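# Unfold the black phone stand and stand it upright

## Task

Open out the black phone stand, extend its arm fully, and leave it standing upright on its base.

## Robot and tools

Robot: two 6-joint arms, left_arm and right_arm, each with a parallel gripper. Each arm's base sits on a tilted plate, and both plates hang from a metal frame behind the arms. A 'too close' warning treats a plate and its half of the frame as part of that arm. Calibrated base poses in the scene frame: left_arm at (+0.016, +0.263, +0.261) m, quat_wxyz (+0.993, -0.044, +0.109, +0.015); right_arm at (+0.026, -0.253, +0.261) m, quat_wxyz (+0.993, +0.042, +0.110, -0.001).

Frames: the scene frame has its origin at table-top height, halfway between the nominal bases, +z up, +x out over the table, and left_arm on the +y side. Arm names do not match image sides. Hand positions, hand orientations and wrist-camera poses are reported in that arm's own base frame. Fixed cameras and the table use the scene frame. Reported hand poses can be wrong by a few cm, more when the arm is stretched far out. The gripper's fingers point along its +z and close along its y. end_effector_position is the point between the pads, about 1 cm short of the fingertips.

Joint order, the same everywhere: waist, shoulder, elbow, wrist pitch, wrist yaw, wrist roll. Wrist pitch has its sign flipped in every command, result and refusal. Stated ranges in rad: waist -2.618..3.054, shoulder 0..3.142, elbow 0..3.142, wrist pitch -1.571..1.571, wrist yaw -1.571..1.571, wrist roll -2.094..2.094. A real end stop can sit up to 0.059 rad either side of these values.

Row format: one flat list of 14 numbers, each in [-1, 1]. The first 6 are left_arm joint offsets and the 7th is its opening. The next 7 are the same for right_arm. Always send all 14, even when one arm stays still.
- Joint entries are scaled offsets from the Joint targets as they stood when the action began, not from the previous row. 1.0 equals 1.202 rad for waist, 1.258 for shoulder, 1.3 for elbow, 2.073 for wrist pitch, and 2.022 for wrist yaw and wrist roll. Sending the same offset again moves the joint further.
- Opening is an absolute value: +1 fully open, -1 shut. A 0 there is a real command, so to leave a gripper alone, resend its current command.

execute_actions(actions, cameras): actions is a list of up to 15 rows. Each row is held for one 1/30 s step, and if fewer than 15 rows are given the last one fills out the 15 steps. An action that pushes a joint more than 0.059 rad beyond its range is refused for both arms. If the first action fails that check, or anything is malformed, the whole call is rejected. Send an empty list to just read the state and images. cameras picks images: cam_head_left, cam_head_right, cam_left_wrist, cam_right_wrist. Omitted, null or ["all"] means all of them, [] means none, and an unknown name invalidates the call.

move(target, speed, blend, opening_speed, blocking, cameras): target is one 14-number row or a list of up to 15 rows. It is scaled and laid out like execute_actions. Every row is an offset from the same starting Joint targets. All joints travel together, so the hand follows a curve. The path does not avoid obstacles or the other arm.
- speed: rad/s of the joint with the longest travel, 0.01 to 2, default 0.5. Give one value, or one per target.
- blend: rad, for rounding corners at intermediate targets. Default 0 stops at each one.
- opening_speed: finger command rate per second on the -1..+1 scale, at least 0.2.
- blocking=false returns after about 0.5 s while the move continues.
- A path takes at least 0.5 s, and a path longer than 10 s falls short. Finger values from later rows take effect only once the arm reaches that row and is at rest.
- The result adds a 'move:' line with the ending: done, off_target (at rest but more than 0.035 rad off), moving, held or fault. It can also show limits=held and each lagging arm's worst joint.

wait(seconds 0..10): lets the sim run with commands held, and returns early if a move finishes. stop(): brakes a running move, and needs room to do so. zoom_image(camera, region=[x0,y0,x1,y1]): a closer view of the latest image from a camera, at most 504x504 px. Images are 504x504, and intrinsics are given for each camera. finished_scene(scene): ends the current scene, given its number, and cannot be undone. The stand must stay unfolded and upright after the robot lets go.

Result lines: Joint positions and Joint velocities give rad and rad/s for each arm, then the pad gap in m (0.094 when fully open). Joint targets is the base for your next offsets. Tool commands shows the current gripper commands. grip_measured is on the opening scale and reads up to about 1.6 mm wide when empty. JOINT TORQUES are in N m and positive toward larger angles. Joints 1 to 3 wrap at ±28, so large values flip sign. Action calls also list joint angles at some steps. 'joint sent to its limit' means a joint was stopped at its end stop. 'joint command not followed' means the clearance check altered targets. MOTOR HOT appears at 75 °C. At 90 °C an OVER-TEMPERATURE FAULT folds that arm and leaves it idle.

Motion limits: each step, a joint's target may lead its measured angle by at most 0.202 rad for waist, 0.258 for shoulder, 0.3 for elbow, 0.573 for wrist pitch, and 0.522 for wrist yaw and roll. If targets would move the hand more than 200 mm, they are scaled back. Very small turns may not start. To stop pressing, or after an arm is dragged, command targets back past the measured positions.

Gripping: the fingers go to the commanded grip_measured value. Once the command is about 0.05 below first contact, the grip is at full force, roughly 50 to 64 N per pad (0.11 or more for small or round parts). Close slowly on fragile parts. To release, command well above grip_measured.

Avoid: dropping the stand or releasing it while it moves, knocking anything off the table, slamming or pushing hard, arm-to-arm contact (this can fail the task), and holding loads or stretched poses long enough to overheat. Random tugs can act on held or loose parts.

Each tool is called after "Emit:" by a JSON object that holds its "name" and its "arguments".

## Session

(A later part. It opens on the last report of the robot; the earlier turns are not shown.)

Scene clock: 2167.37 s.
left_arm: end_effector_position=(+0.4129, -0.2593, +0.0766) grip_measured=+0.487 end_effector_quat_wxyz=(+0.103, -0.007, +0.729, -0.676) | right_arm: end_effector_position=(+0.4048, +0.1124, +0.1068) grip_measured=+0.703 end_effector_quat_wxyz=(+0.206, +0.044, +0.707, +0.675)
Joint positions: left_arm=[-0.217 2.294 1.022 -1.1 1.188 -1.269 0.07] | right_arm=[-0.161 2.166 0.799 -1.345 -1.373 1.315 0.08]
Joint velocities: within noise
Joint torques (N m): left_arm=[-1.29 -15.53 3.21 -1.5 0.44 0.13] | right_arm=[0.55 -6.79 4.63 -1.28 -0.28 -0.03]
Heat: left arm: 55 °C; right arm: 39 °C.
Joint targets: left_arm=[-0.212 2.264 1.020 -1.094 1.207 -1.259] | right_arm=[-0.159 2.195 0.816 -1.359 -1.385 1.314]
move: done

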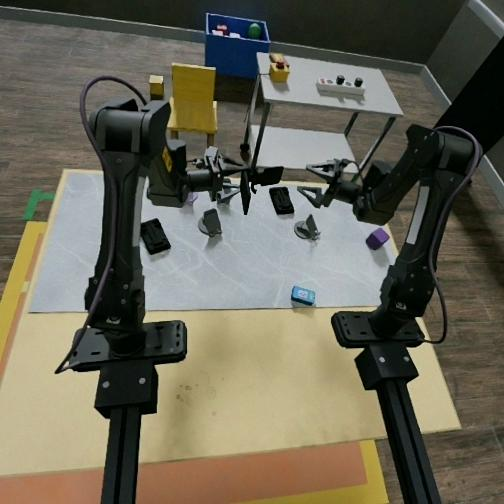

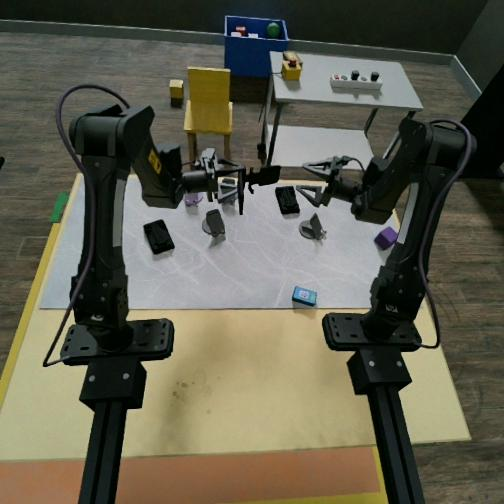

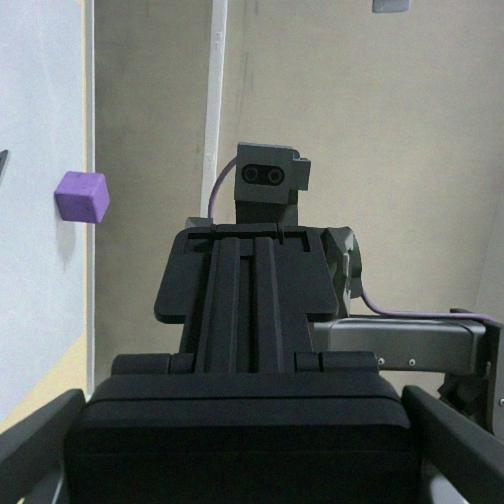

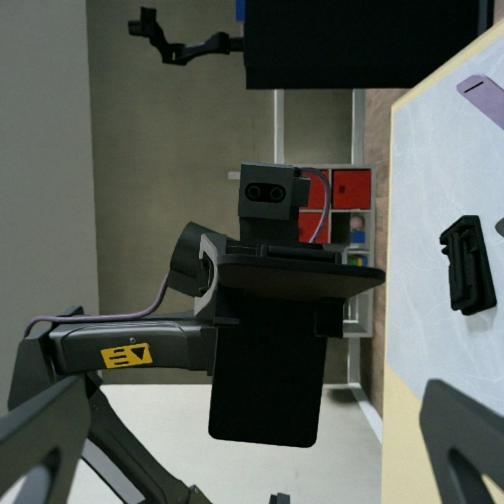

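Emit:
{"name": "zoom_image", "arguments": {"camera": "cam_right_wrist", "region": [150, 200, 430, 480]}}

Scaled by 1.800 from the camera's 504x504 image, which has a finer 720x720 frame.

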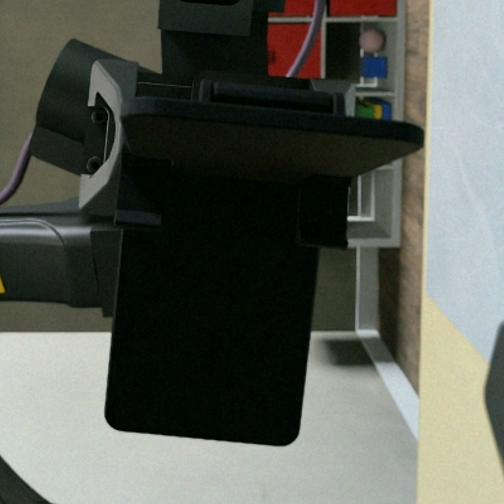

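Emit:
{"name": "move", "arguments": {"target": [0,0,0,0,0,0,-0.5,0.0764,0.0659,0.107,0.0636,0.0137,0.0119,0.8], "speed": 0.15, "cameras": ["cam_right_wrist","cam_left_wrist"]}}

Emit:
{"name": "zoom_image", "arguments": {"camera": "cam_right_wrist", "region": [100, 150, 450, 500]}}

Scene clock: 2192.10 s.
left_arm: end_effector_position=(+0.4129, -0.2593, +0.0766) grip_measured=+0.487 end_effector_quat_wxyz=(+0.103, -0.007, +0.729, -0.676) | right_arm: end_effector_position=(+0.4258, +0.1440, +0.0975) grip_measured=+0.797 end_effector_quat_wxyz=(+0.159, +0.039, +0.710, +0.684)
Joint positions: left_arm=[-0.217 2.294 1.022 -1.1 1.188 -1.269 0.07] | right_arm=[-0.075 2.245 0.938 -1.248 -1.362 1.339 0.084]
Joint velocities: within noise
Joint torques (N m): left_arm=[-1.25 -15.45 3.18 -1.5 0.42 0.14] | right_arm=[1.39 -7.09 4.85 -0.97 -0.13 -0.08]
Heat: left arm: 59 °C; right arm: 39 °C.
Joint targets: left_arm=[-0.212 2.264 1.020 -1.094 1.207 -1.260] | right_arm=[-0.068 2.278 0.955 -1.227 -1.357 1.338]
move: done
Images, in order (width x height): cam_left_wrist 504x504, cam_right_wrist 504x504.

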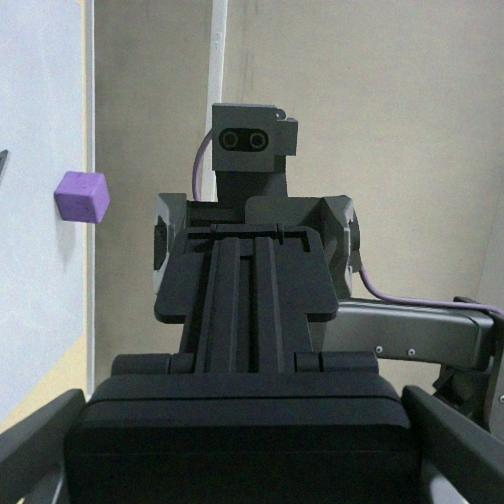

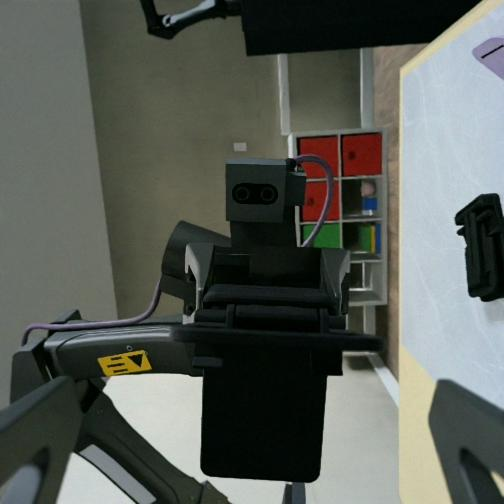

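Scaled by 1.440 from the camera's 504x504 image, which has a finer 720x720 frame.

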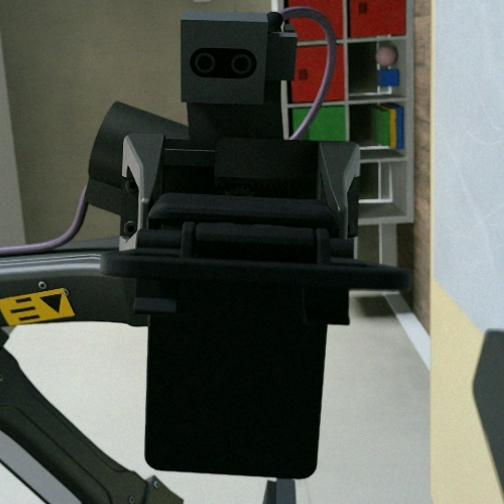

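Emit:
{"name": "move", "arguments": {"target": [0,0,0,0,0,0,-0.5,0.088,0.0399,0.0889,0.056,0.0192,-0.0079,0.7], "speed": 0.1, "cameras": ["cam_right_wrist","cam_left_wrist"]}}

Emit:
{"name": "zoom_image", "arguments": {"camera": "cam_right_wrist", "region": [0, 150, 354, 504]}}

Scene clock: 2212.03 s.
left_arm: end_effector_position=(+0.4129, -0.2593, +0.0766) grip_measured=+0.487 end_effector_quat_wxyz=(+0.103, -0.007, +0.729, -0.676) | right_arm: end_effector_position=(+0.4386, +0.1873, +0.0918) grip_measured=+0.703 end_effector_quat_wxyz=(+0.119, +0.032, +0.716, +0.687)
Joint positions: left_arm=[-0.217 2.294 1.022 -1.1 1.188 -1.269 0.07] | right_arm=[0.031 2.293 1.052 -1.132 -1.322 1.338 0.08]
Joint velocities: within noise
Joint torques (N m): left_arm=[-1.25 -15.61 3.07 -1.49 0.37 0.13] | right_arm=[1.63 -7.38 5.61 -0.95 -0.17 -0.18]
Heat: left arm: 61 °C; right arm: 39 °C.
Joint targets: left_arm=[-0.212 2.264 1.020 -1.094 1.207 -1.260] | right_arm=[0.038 2.328 1.071 -1.110 -1.319 1.322]
move: done
Images, in order (width x height): cam_left_wrist 504x504, cam_right_wrist 504x504.

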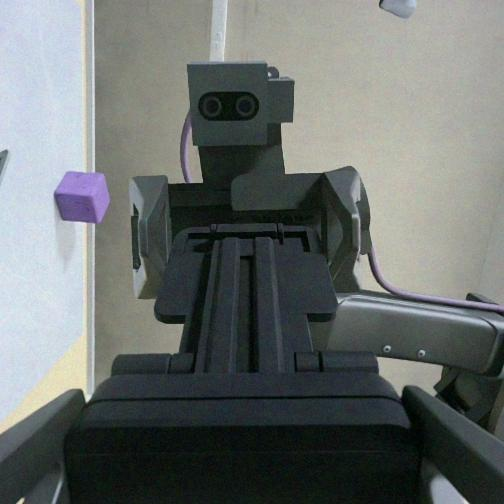

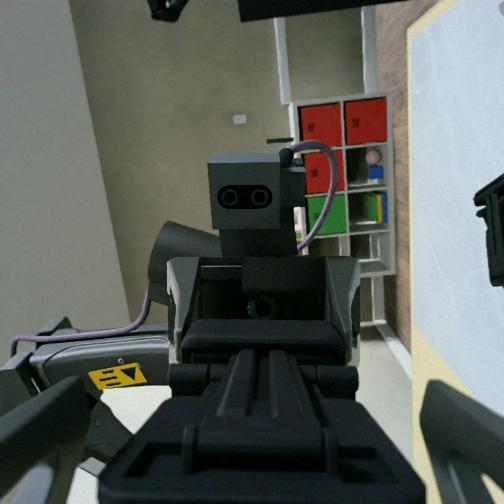

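Scaled by 1.424 from the camera's 504x504 image, which has a finer 720x720 frame.

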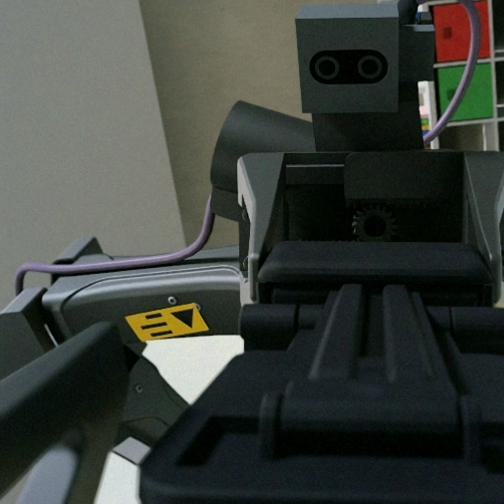

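Emit:
{"name": "move", "arguments": {"target": [0,0,0,0,0,0,-0.5,0,0,0,0,0,0,0.38], "opening_speed": 0.4, "cameras": ["cam_right_wrist","cam_left_wrist"]}}

Emit:
{"name": "move", "arguments": {"target": [0,0,0,0,0,0,-0.5,0,0,0,0,0,0,-0.3], "opening_speed": 0.3, "cameras": ["cam_right_wrist","cam_left_wrist"]}}

Scene clock: 2218.57 s.
left_arm: end_effector_position=(+0.4128, -0.2593, +0.0766) grip_measured=+0.487 end_effector_quat_wxyz=(+0.103, -0.007, +0.729, -0.676) | right_arm: end_effector_position=(+0.4388, +0.1873, +0.0914) grip_measured=+0.383 end_effector_quat_wxyz=(+0.118, +0.034, +0.716, +0.687)
Joint positions: left_arm=[-0.217 2.294 1.022 -1.1 1.188 -1.269 0.07] | right_arm=[0.031 2.293 1.052 -1.128 -1.321 1.338 0.065]
Joint velocities: within noise
Joint torques (N m): left_arm=[-1.26 -15.42 3.21 -1.52 0.42 0.12] | right_arm=[1.52 -7.53 5.57 -0.99 -0.19 -0.2]
Heat: left arm: 61 °C; right arm: 40 °C.
Joint targets: left_arm=[-0.212 2.264 1.020 -1.094 1.207 -1.260] | right_arm=[0.038 2.328 1.071 -1.111 -1.318 1.323]
move: done
Images, in order (width x height): cam_left_wrist 504x504, cam_right_wrist 504x504.

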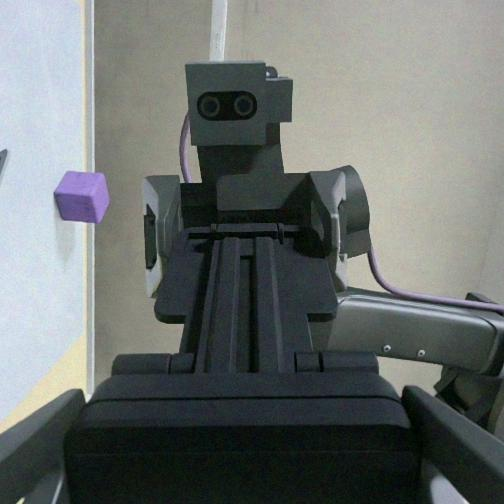

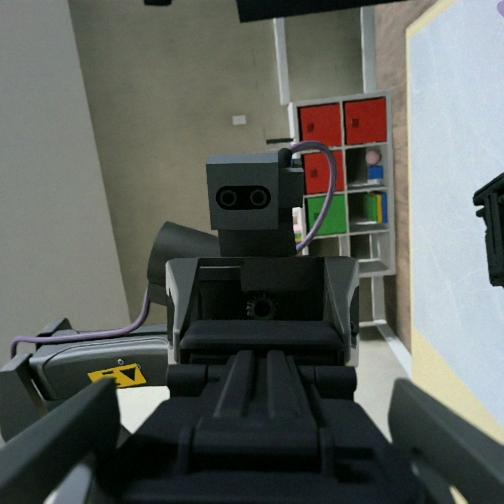

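Scene clock: 2221.03 s.
left_arm: end_effector_position=(+0.4127, -0.2593, +0.0766) grip_measured=+0.487 end_effector_quat_wxyz=(+0.103, -0.007, +0.729, -0.676) | right_arm: end_effector_position=(+0.4389, +0.1873, +0.0911) grip_measured=+0.312 end_effector_quat_wxyz=(+0.118, +0.034, +0.716, +0.687)
Joint positions: left_arm=[-0.217 2.294 1.022 -1.1 1.189 -1.269 0.07] | right_arm=[0.031 2.293 1.052 -1.126 -1.32 1.337 0.062]
Joint velocities: within noise
Joint torques (N m): left_arm=[-1.16 -15.49 3.15 -1.51 0.43 0.14] | right_arm=[1.72 -7.66 5.64 -1.04 -0.17 -0.21]
Heat: left arm: 61 °C; right arm: 40 °C.
Joint targets: left_arm=[-0.212 2.264 1.020 -1.094 1.207 -1.260] | right_arm=[0.038 2.328 1.071 -1.111 -1.319 1.323]
move: done
Images, in order (width x height): cam_left_wrist 504x504, cam_right_wrist 504x504.

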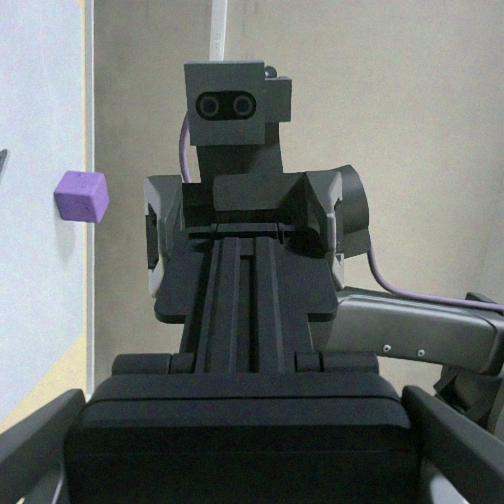

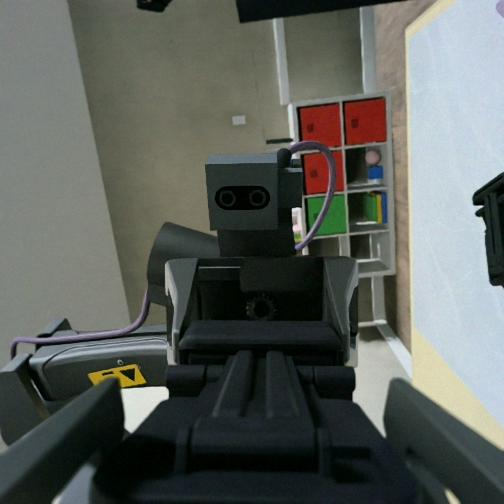

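Emit:
{"name": "move", "arguments": {"target": [0,0,0,0,0,0,-0.8,-0.0614,-0.0123,0.0131,0.0443,-0.0356,-0.0305,-0.6], "speed": 0.06, "cameras": ["cam_right_wrist","cam_left_wrist"]}}

Scene clock: 2230.10 s.
left_arm: end_effector_position=(+0.4106, -0.2626, +0.0742) grip_measured=+0.487 end_effector_quat_wxyz=(+0.096, -0.009, +0.732, -0.675) | right_arm: end_effector_position=(+0.4340, +0.1765, +0.0878) grip_measured=+0.312 end_effector_quat_wxyz=(+0.099, +0.023, +0.718, +0.689)
Joint positions: left_arm=[-0.225 2.294 1.022 -1.083 1.186 -1.267 0.07] | right_arm=[0 2.293 1.067 -1.042 -1.393 1.28 0.062]
Joint velocities: within noise
Joint torques (N m): left_arm=[-0.72 -15.36 3.17 -1.7 0.43 0.06] | right_arm=[-2.06 -8.9 5.79 -0.88 -0.23 -0.23]
Heat: left arm: 62 °C; right arm: 41 °C.
Joint targets: left_arm=[-0.212 2.264 1.020 -1.095 1.207 -1.260] | right_arm=[-0.036 2.312 1.087 -1.019 -1.391 1.261]
move: off_target (right_arm); right_arm: the waist is farthest, 0.036 rad from its target
Images, in order (width x height): cam_left_wrist 504x504, cam_right_wrist 504x504.

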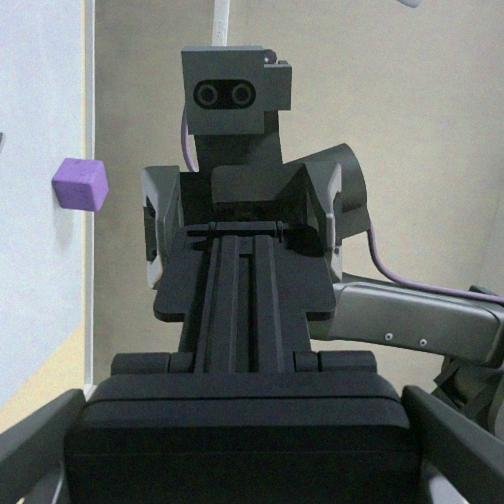

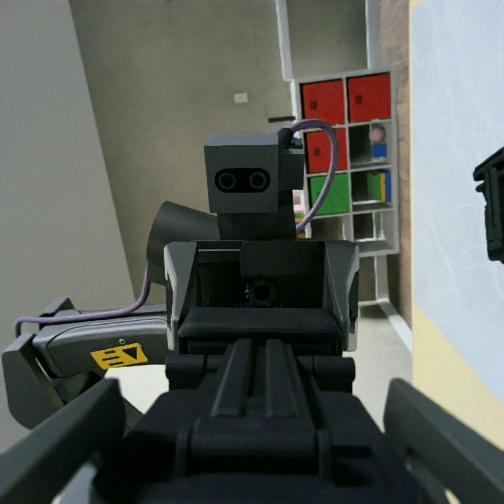

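Emit:
{"name": "move", "arguments": {"target": [0.0618,-0.0251,-0.0284,0.0152,0.0363,0.021,-0.8,0,0,0,0,0,0,-0.7], "speed": 0.06, "cameras": ["cam_right_wrist","cam_left_wrist"]}}

Scene clock: 2247.87 s.
left_arm: end_effector_position=(+0.4051, -0.2480, +0.0748) grip_measured=+0.487 end_effector_quat_wxyz=(+0.092, -0.001, +0.732, -0.675) | right_arm: end_effector_position=(+0.4305, +0.1800, +0.0877) grip_measured=+0.312 end_effector_quat_wxyz=(+0.093, +0.015, +0.718, +0.690)
Joint positions: left_arm=[-0.189 2.274 0.996 -1.059 1.238 -1.23 0.07] | right_arm=[0.007 2.293 1.068 -1.037 -1.406 1.272 0.062]
Joint velocities: within noise
Joint torques (N m): left_arm=[2.86 -16.36 2.3 -1.58 0.64 0.14] | right_arm=[-2.5 -8.75 5.78 -0.93 -0.07 -0.19]
Heat: left arm: 62 °C; right arm: 44 °C.
Joint targets: left_arm=[-0.138 2.233 0.983 -1.063 1.280 -1.217] | right_arm=[-0.036 2.312 1.088 -1.019 -1.390 1.261]
move: off_target (left_arm, right_arm); left_arm: the waist is farthest, 0.051 rad from its target; right_arm: the waist is farthest, 0.043 rad from its target
Images, in order (width x height): cam_left_wrist 504x504, cam_right_wrist 504x504.

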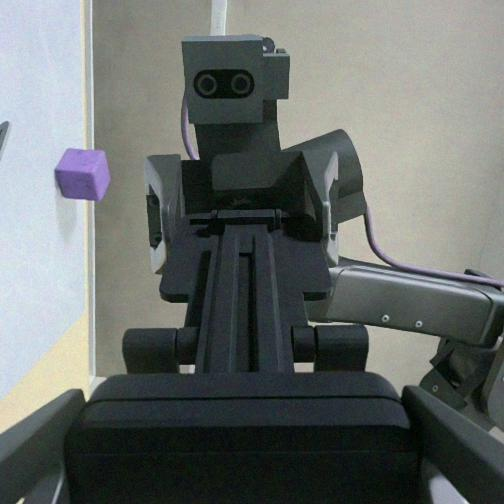

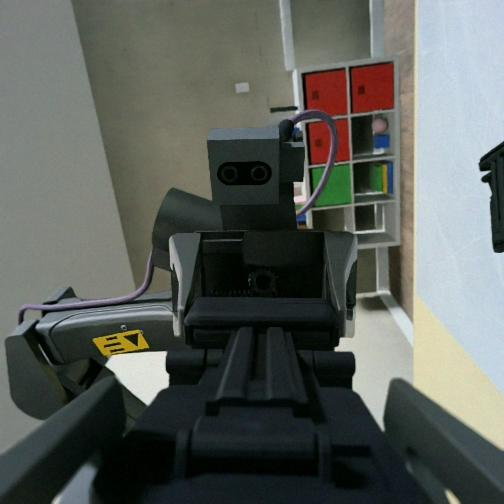

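Emit:
{"name": "move", "arguments": {"target": [0.0648,-0.0259,-0.0179,0.0356,0.0373,0.0331,-0.8,0,0,0,0,0,0,-0.8], "speed": 0.06, "cameras": ["cam_right_wrist","cam_left_wrist"]}}

Scene clock: 2256.33 s.
left_arm: end_effector_position=(+0.4005, -0.2194, +0.0769) grip_measured=+0.487 end_effector_quat_wxyz=(+0.086, +0.003, +0.731, -0.677) | right_arm: end_effector_position=(+0.4305, +0.1800, +0.0877) grip_measured=+0.312 end_effector_quat_wxyz=(+0.093, +0.015, +0.718, +0.690)
Joint positions: left_arm=[-0.115 2.242 0.97 -0.986 1.323 -1.162 0.07] | right_arm=[0.007 2.293 1.068 -1.036 -1.406 1.271 0.062]
Joint velocities: within noise
Joint torques (N m): left_arm=[3.56 -16.23 2.43 -1.47 0.55 0.11] | right_arm=[-2.47 -8.75 5.85 -0.94 -0.09 -0.13]
Heat: left arm: 61 °C; right arm: 44 °C.
Joint targets: left_arm=[-0.060 2.200 0.960 -0.989 1.356 -1.150] | right_arm=[-0.036 2.312 1.088 -1.019 -1.390 1.261]
move: off_target (left_arm, right_arm); left_arm: the waist is farthest, 0.055 rad from its target; right_arm: the waist is farthest, 0.043 rad from its target
Images, in order (width x height): cam_left_wrist 504x504, cam_right_wrist 504x504.

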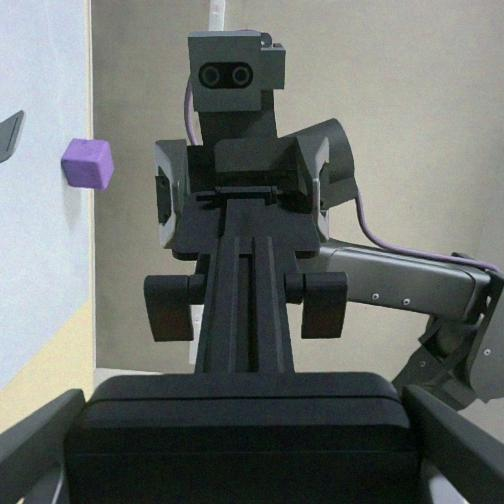

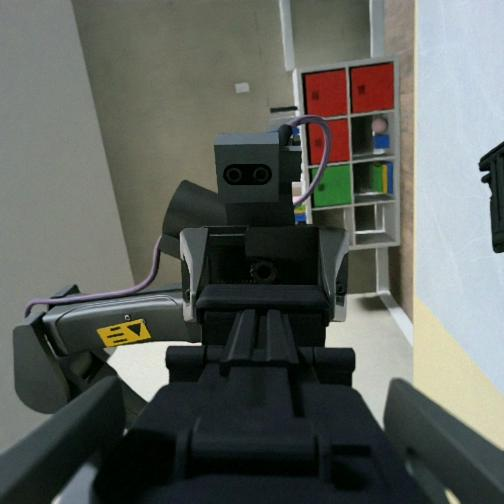

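Emit:
{"name": "move", "arguments": {"target": [0.0439,-0.0194,-0.0049,0.0476,0.0246,0.0406,-0.8,0,0,0,0,0,0,-0.8], "speed": 0.06, "cameras": ["cam_right_wrist","cam_left_wrist"]}}

Scene clock: 2266.47 s.
left_arm: end_effector_position=(+0.3979, -0.2002, +0.0781) grip_measured=+0.487 end_effector_quat_wxyz=(+0.084, +0.005, +0.731, -0.677) | right_arm: end_effector_position=(+0.4308, +0.1800, +0.0876) grip_measured=+0.312 end_effector_quat_wxyz=(+0.094, +0.016, +0.718, +0.690)
Joint positions: left_arm=[-0.065 2.216 0.963 -0.89 1.377 -1.082 0.07] | right_arm=[0.007 2.293 1.068 -1.036 -1.404 1.271 0.062]
Joint velocities: within noise
Joint torques (N m): left_arm=[3.93 -16.16 2.41 -1.37 0.62 0.19] | right_arm=[-2.55 -8.65 5.91 -0.94 -0.09 -0.16]
Heat: left arm: 61 °C; right arm: 45 °C.
Joint targets: left_arm=[-0.008 2.176 0.953 -0.890 1.405 -1.068] | right_arm=[-0.036 2.312 1.088 -1.019 -1.391 1.261]
move: off_target (left_arm, right_arm); left_arm: the waist is farthest, 0.058 rad from its target; right_arm: the waist is farthest, 0.043 rad from its target
Images, in order (width x height): cam_left_wrist 504x504, cam_right_wrist 504x504.

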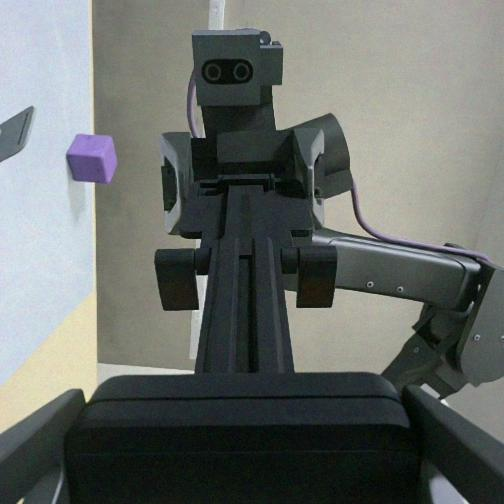

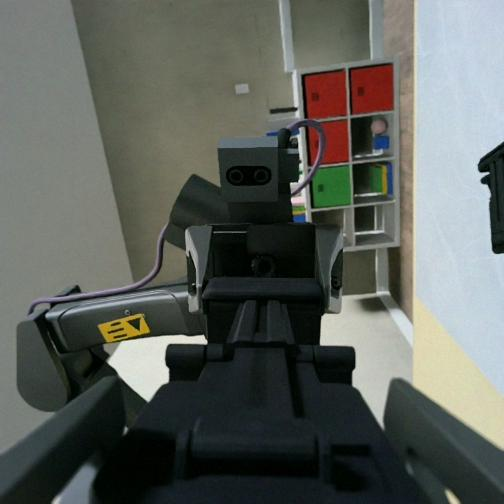

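Emit:
{"name": "move", "arguments": {"target": [0,0,0,0,0,0,-0.8,-0.0596,-0.0156,0.0288,0.0908,-0.0338,-0.0658,-0.8], "speed": 0.06, "cameras": ["cam_right_wrist","cam_left_wrist"]}}

Scene clock: 2272.30 s.
left_arm: end_effector_position=(+0.3967, -0.2016, +0.0758) grip_measured=+0.487 end_effector_quat_wxyz=(+0.077, -0.001, +0.733, -0.676) | right_arm: end_effector_position=(+0.4268, +0.1751, +0.0822) grip_measured=+0.312 end_effector_quat_wxyz=(+0.070, +0.004, +0.719, +0.691)
Joint positions: left_arm=[-0.069 2.216 0.963 -0.867 1.374 -1.079 0.07] | right_arm=[-0.007 2.293 1.103 -0.855 -1.465 1.142 0.062]
Joint velocities: within noise
Joint torques (N m): left_arm=[4.25 -15.98 2.51 -1.56 0.6 0.14] | right_arm=[-7.2 -10.04 6.02 -0.83 -0.26 -0.11]
Heat: left arm: 61 °C; right arm: 45 °C.
Joint targets: left_arm=[-0.008 2.175 0.953 -0.891 1.405 -1.068] | right_arm=[-0.107 2.293 1.125 -0.831 -1.459 1.128]
move: off_target (left_arm, right_arm); left_arm: the waist is farthest, 0.061 rad from its target; right_arm: the waist is farthest, 0.100 rad from its target
Images, in order (width x height): cam_left_wrist 504x504, cam_right_wrist 504x504.

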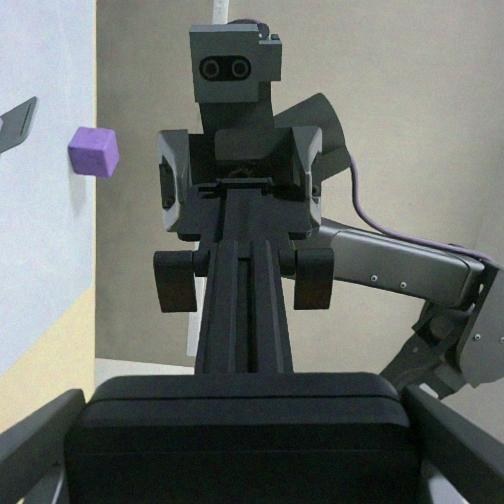

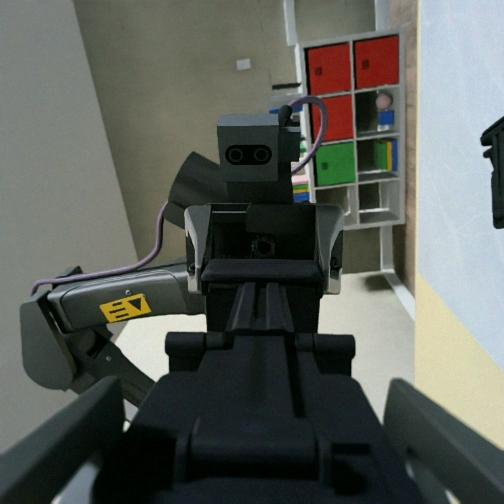

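Emit:
{"name": "move", "arguments": {"target": [-0.045,0,0,0.0116,-0.0153,0,-0.8,0.0832,0,-0.0169,-0.0116,-0.003,0.0069,-0.9], "speed": 0.06, "cameras": ["cam_right_wrist","cam_left_wrist"]}}

Scene clock: 2339.13 s.
left_arm: end_effector_position=(+0.3966, -0.2036, +0.0746) grip_measured=+0.487 end_effector_quat_wxyz=(+0.076, -0.003, +0.734, -0.675) | right_arm: end_effector_position=(+0.4269, +0.1785, +0.0817) grip_measured=+0.312 end_effector_quat_wxyz=(+0.070, +0.005, +0.720, +0.690)
Joint positions: left_arm=[-0.075 2.216 0.963 -0.86 1.365 -1.077 0.07] | right_arm=[0.001 2.293 1.104 -0.854 -1.456 1.144 0.062]
Joint velocities: within noise
Joint torques (N m): left_arm=[-0.16 -15.95 2.55 -1.44 0.38 0.09] | right_arm=[0.4 -10.17 3.96 -1.05 -0.41 -0.02]
Heat: left arm: 60 °C; right arm: 49 °C.
Joint targets: left_arm=[-0.061 2.175 0.953 -0.866 1.374 -1.068] | right_arm=[-0.007 2.293 1.103 -0.855 -1.465 1.142]
move: off_target (left_arm); left_arm: the shoulder is farthest, 0.041 rad from its target
Images, in order (width x height): cam_left_wrist 504x504, cam_right_wrist 504x504.

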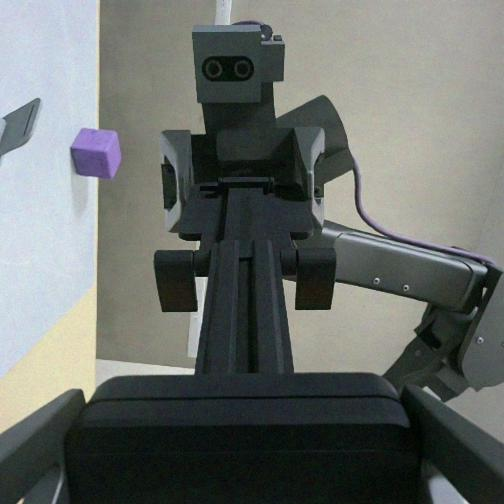

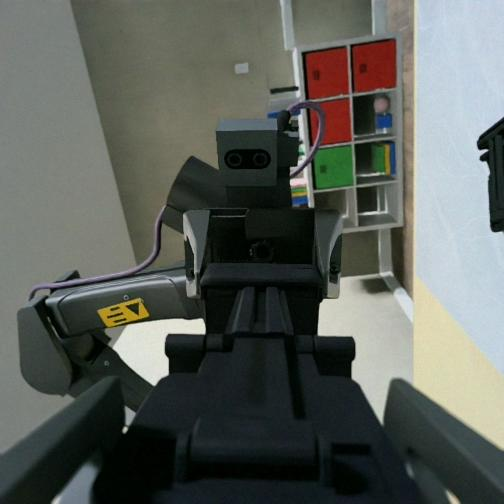

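Emit:
{"name": "move", "arguments": {"target": [0,0,0,0,0,0,0.8,0,0,0,0,0,0,-0.9], "opening_speed": 0.5, "cameras": ["cam_right_wrist","cam_left_wrist"]}}

Scene clock: 2360.70 s.
left_arm: end_effector_position=(+0.3993, -0.1994, +0.0792) grip_measured=+0.798 end_effector_quat_wxyz=(+0.084, -0.003, +0.734, -0.674) | right_arm: end_effector_position=(+0.4281, +0.1768, +0.0815) grip_measured=+0.312 end_effector_quat_wxyz=(+0.072, +0.008, +0.721, +0.690)
Joint positions: left_arm=[-0.064 2.204 0.963 -0.86 1.365 -1.077 0.084] | right_arm=[-0.003 2.293 1.104 -0.854 -1.453 1.144 0.062]
Joint velocities: within noise
Joint torques (N m): left_arm=[-0.92 -14.87 2.36 -1.41 0.41 0.09] | right_arm=[0.73 -10.14 4.16 -1.04 -0.49 -0.06]
Heat: left arm: 60 °C; right arm: 50 °C.
Joint targets: left_arm=[-0.062 2.175 0.953 -0.866 1.374 -1.068] | right_arm=[-0.007 2.293 1.103 -0.855 -1.465 1.142]
move: done
Images, in order (width x height): cam_left_wrist 504x504, cam_right_wrist 504x504.

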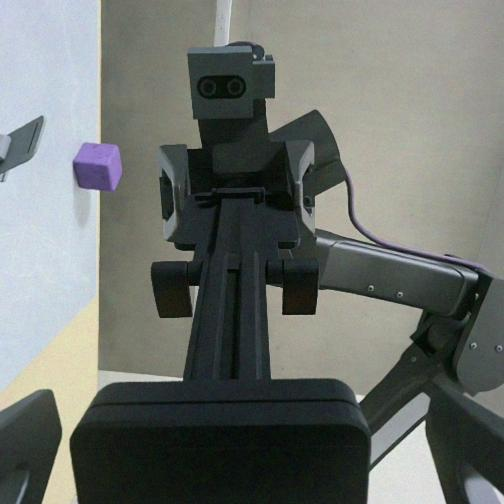

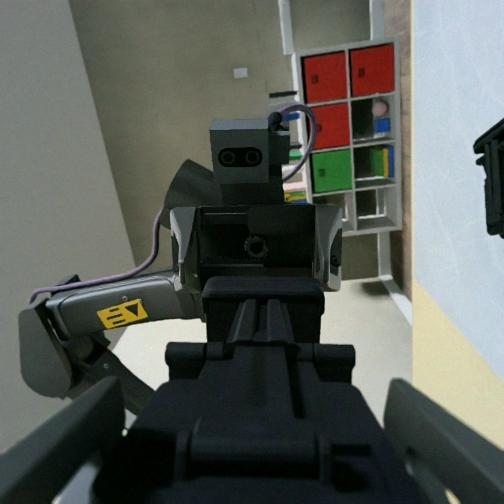

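Emit:
{"name": "move", "arguments": {"target": [[0.081,0.0372,-0.1722,-0.2821,-0.0426,-0.1395,0.8,0,0,0,0,0,0,-0.9],[0.2587,-0.2186,-0.1946,-0.1611,-0.2344,0.0831,0.8,0,0,0,0,0,0,-0.9]], "speed": [0.15,0.4]}}

Scene clock: 2368.83 s.
left_arm: end_effector_position=(+0.4546, -0.0297, +0.1603) grip_measured=+0.798 end_effector_quat_wxyz=(+0.503, -0.086, +0.700, -0.500) | right_arm: end_effector_position=(+0.4282, +0.1768, +0.0814) grip_measured=+0.312 end_effector_quat_wxyz=(+0.072, +0.008, +0.721, +0.689)
Joint positions: left_arm=[0.245 1.921 0.712 -1.218 0.906 -0.912 0.084] | right_arm=[-0.003 2.293 1.104 -0.854 -1.452 1.144 0.062]
Joint velocities: within noise
Joint torques (N m): left_arm=[0.08 -12.37 2.7 -1.64 0.08 0.12] | right_arm=[0.66 -10.09 4.03 -1.06 -0.48 -0.07]
Heat: left arm: 60 °C; right arm: 50 °C.
Joint targets: left_arm=[0.250 1.901 0.700 -1.200 0.900 -0.900] | right_arm=[-0.007 2.293 1.103 -0.855 -1.465 1.142]
move: done

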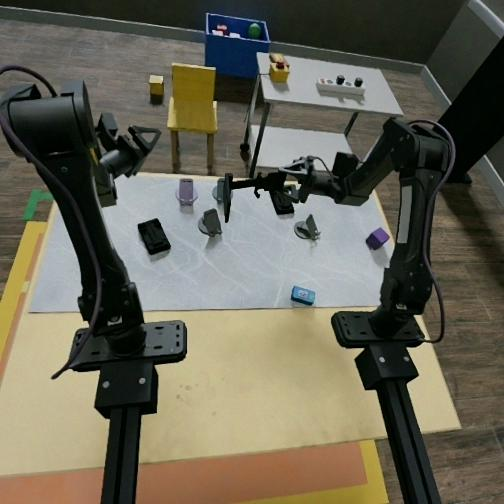

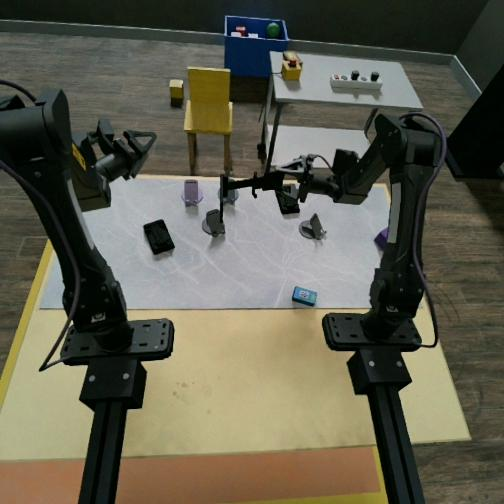

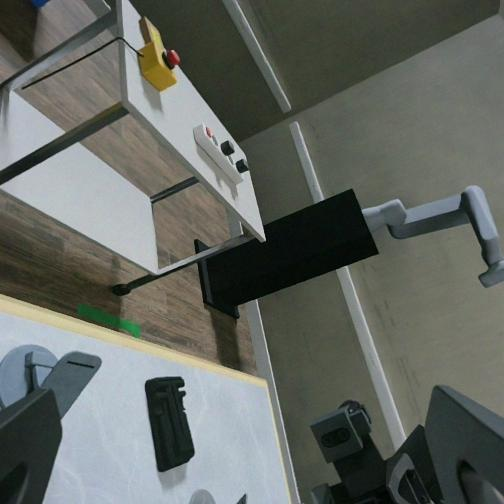

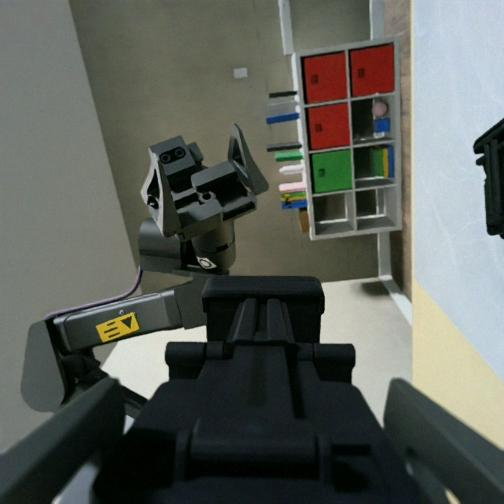

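Emit:
{"name": "zoom_image", "arguments": {"camera": "cam_head_left", "region": [160, 130, 400, 280]}}

Emit:
{"name": "zoom_image", "arguments": {"camera": "cam_right_wrist", "region": [100, 250, 400, 504]}}

Scaled by 2.100 from the camera's 504x504 image, which has a finer 720x720 frame.

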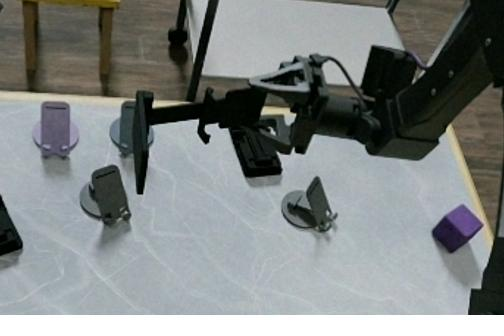

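Scaled by 1.680 from the camera's 504x504 image, which has a finer 720x720 frame.

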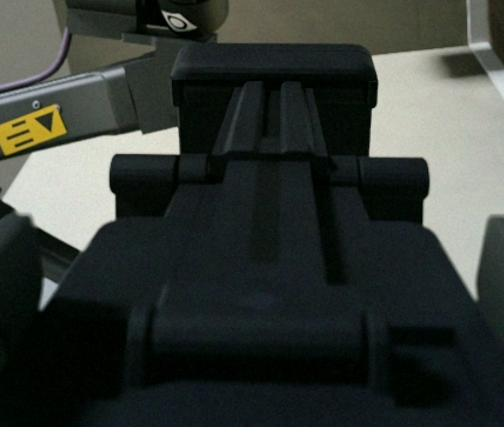

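Emit:
{"name": "move", "arguments": {"target": [[0,0,0,0,0,0,0.8,0,-0.2727,0,0,0,0,-1],[0,0,0,0,0,0,0.8,0.2471,-0.3919,0.19,0.4607,0.4194,-0.1444,-1],[0,0,0,0,0,0,0.8,0.4908,-0.2528,0.4408,0.9286,0.8383,-0.2908,-1]], "speed": [0.25,0.35,0.35], "blend": 0.1}}

Scene clock: 2402.20 s.
left_arm: end_effector_position=(+0.4547, -0.0296, +0.1600) grip_measured=+0.798 end_effector_quat_wxyz=(+0.503, -0.086, +0.700, -0.500) | right_arm: end_effector_position=(+0.3747, +0.1965, +0.1101) grip_measured=+0.312 end_effector_quat_wxyz=(+0.150, +0.007, +0.988, -0.033)
Joint positions: left_arm=[0.245 1.921 0.712 -1.216 0.905 -0.911 0.084] | right_arm=[0.572 1.947 1.644 1.05 0.218 0.562 0.062]
Joint velocities: within noise
Joint torques (N m): left_arm=[-0.05 -12.51 2.67 -1.59 0.03 0.14] | right_arm=[2.52 -7.46 9.95 -0.04 0.14 -0.09]
Heat: left arm: 56 °C; right arm: 50 °C.
Joint targets: left_arm=[0.250 1.901 0.700 -1.200 0.900 -0.900] | right_arm=[0.583 1.975 1.676 1.071 0.230 0.554]
move: done

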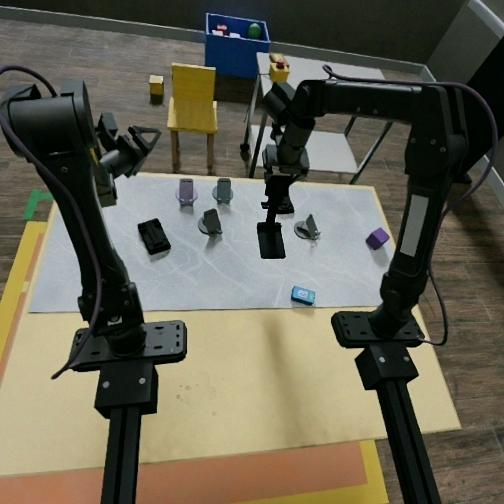

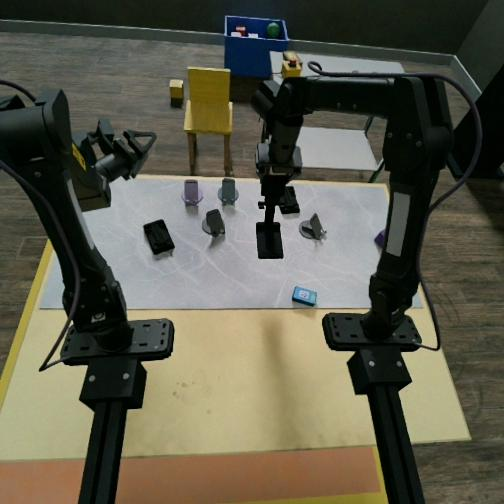

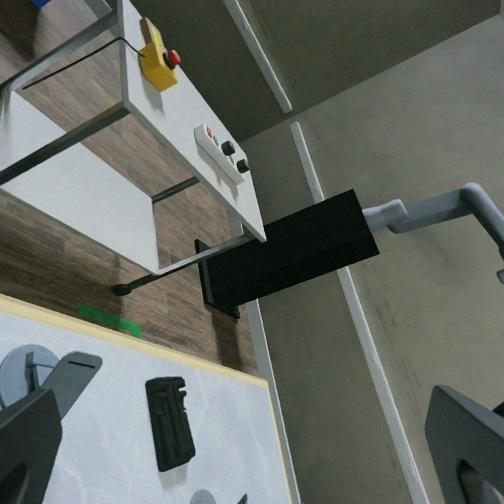

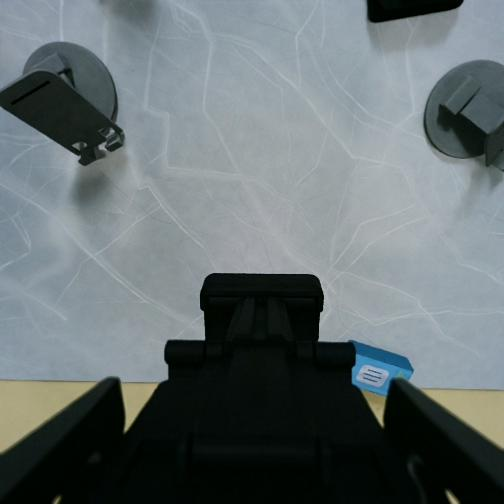

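Emit:
{"name": "move", "arguments": {"target": [0,0,0,0,0,0,0.8,-0.0386,0.1076,-0.1503,-0.1656,-0.0048,-0.023,-1], "speed": 0.2}}

Emit:
{"name": "zoom_image", "arguments": {"camera": "cam_head_right", "region": [200, 150, 350, 300]}}

Scene clock: 2425.50 s.
left_arm: end_effector_position=(+0.4547, -0.0296, +0.1600) grip_measured=+0.798 end_effector_quat_wxyz=(+0.503, -0.086, +0.700, -0.500) | right_arm: end_effector_position=(+0.4004, +0.1968, +0.0254) grip_measured=+0.312 end_effector_quat_wxyz=(+0.158, +0.000, +0.987, -0.034)
Joint positions: left_arm=[0.245 1.921 0.712 -1.216 0.905 -0.911 0.084] | right_arm=[0.542 2.084 1.495 0.742 0.219 0.515 0.062]
Joint velocities: within noise
Joint torques (N m): left_arm=[0.01 -12.49 2.78 -1.59 0.04 0.11] | right_arm=[1.46 -8.4 5.2 -0.4 0.07 -0.16]
Heat: left arm: 55 °C; right arm: 45 °C.
Joint targets: left_arm=[0.250 1.901 0.700 -1.200 0.900 -0.900] | right_arm=[0.536 2.110 1.481 0.727 0.220 0.507]
move: done

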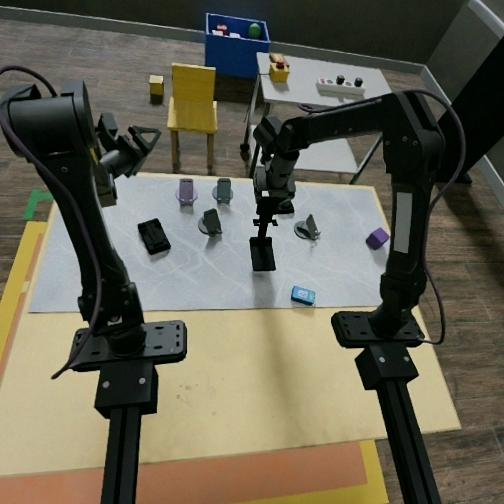

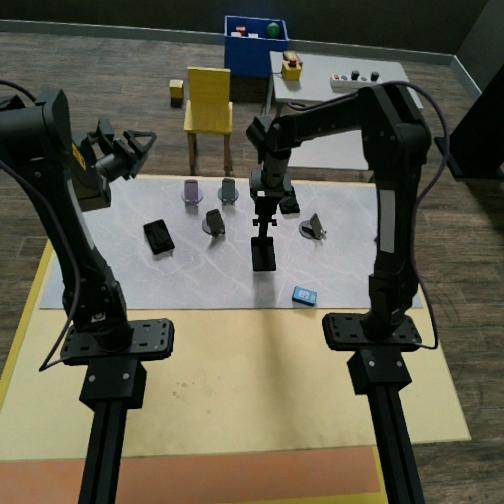

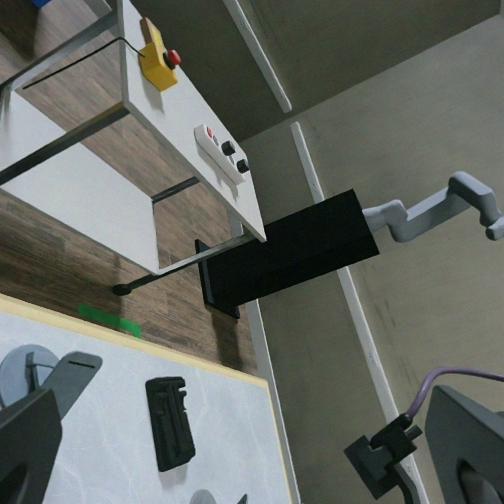

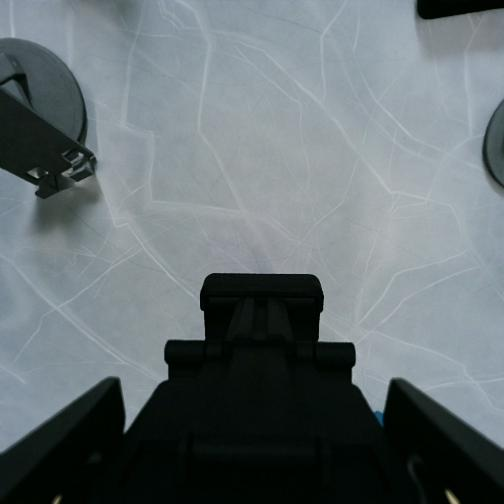

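Scaled by 3.360 from the camera's 504x504 image, which has a finer 720x720 frame.

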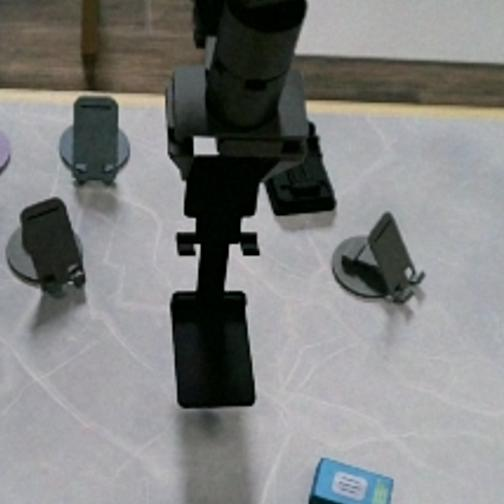

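Emit:
{"name": "move", "arguments": {"target": [0,0,0,0,0,0,0.8,-0.0072,0.0328,-0.0146,-0.0295,-0.001,-0.0043,-1], "speed": 0.08, "cameras": ["cam_head_right","cam_right_wrist"]}}

Emit:
{"name": "zoom_image", "arguments": {"camera": "cam_head_right", "region": [200, 200, 320, 320]}}

Scene clock: 2435.77 s.
left_arm: end_effector_position=(+0.4547, -0.0296, +0.1600) grip_measured=+0.798 end_effector_quat_wxyz=(+0.503, -0.086, +0.700, -0.500) | right_arm: end_effector_position=(+0.4061, +0.1961, +0.0074) grip_measured=+0.312 end_effector_quat_wxyz=(+0.160, +0.000, +0.987, -0.034)
Joint positions: left_arm=[0.245 1.921 0.712 -1.216 0.905 -0.911 0.084] | right_arm=[0.534 2.122 1.478 0.681 0.219 0.507 0.062]
Joint velocities: within noise
Joint torques (N m): left_arm=[-0.01 -12.23 2.99 -1.63 0.06 0.11] | right_arm=[1.57 -8.18 4.74 -0.41 0.04 -0.12]
Heat: left arm: 55 °C; right arm: 45 °C.
Joint targets: left_arm=[0.250 1.901 0.700 -1.200 0.900 -0.900] | right_arm=[0.528 2.151 1.462 0.666 0.218 0.499]
move: done
Images, in order (width x height): cam_head_right 504x504, cam_right_wrist 504x504.

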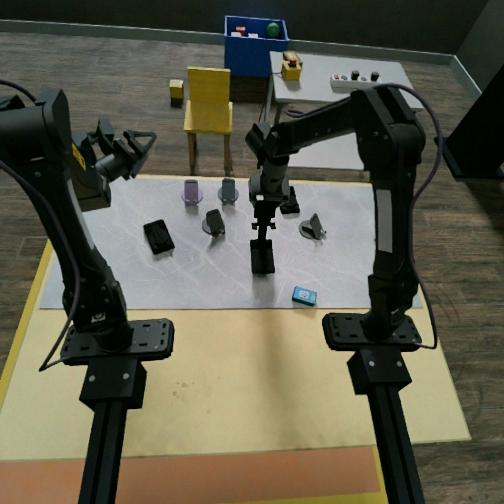

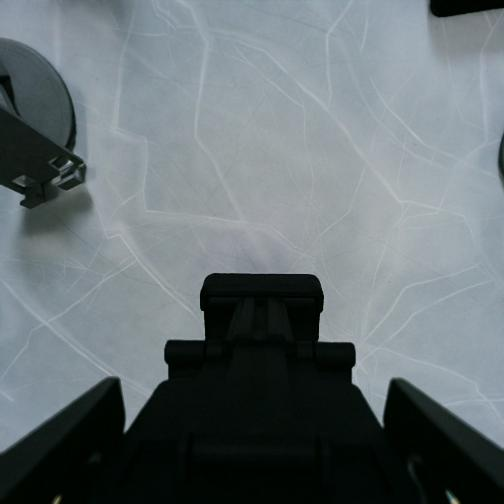

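Scaled by 4.200 from the camera's 504x504 image, which has a finer 720x720 frame.

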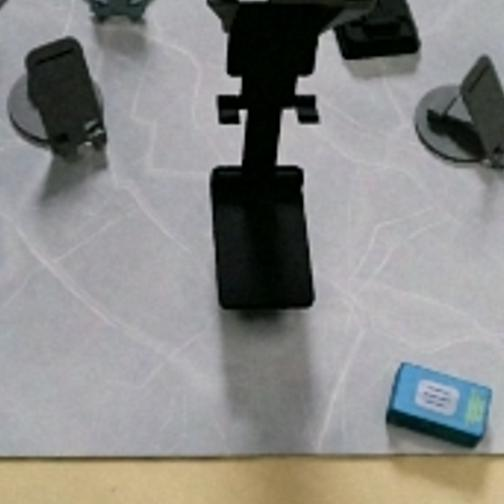

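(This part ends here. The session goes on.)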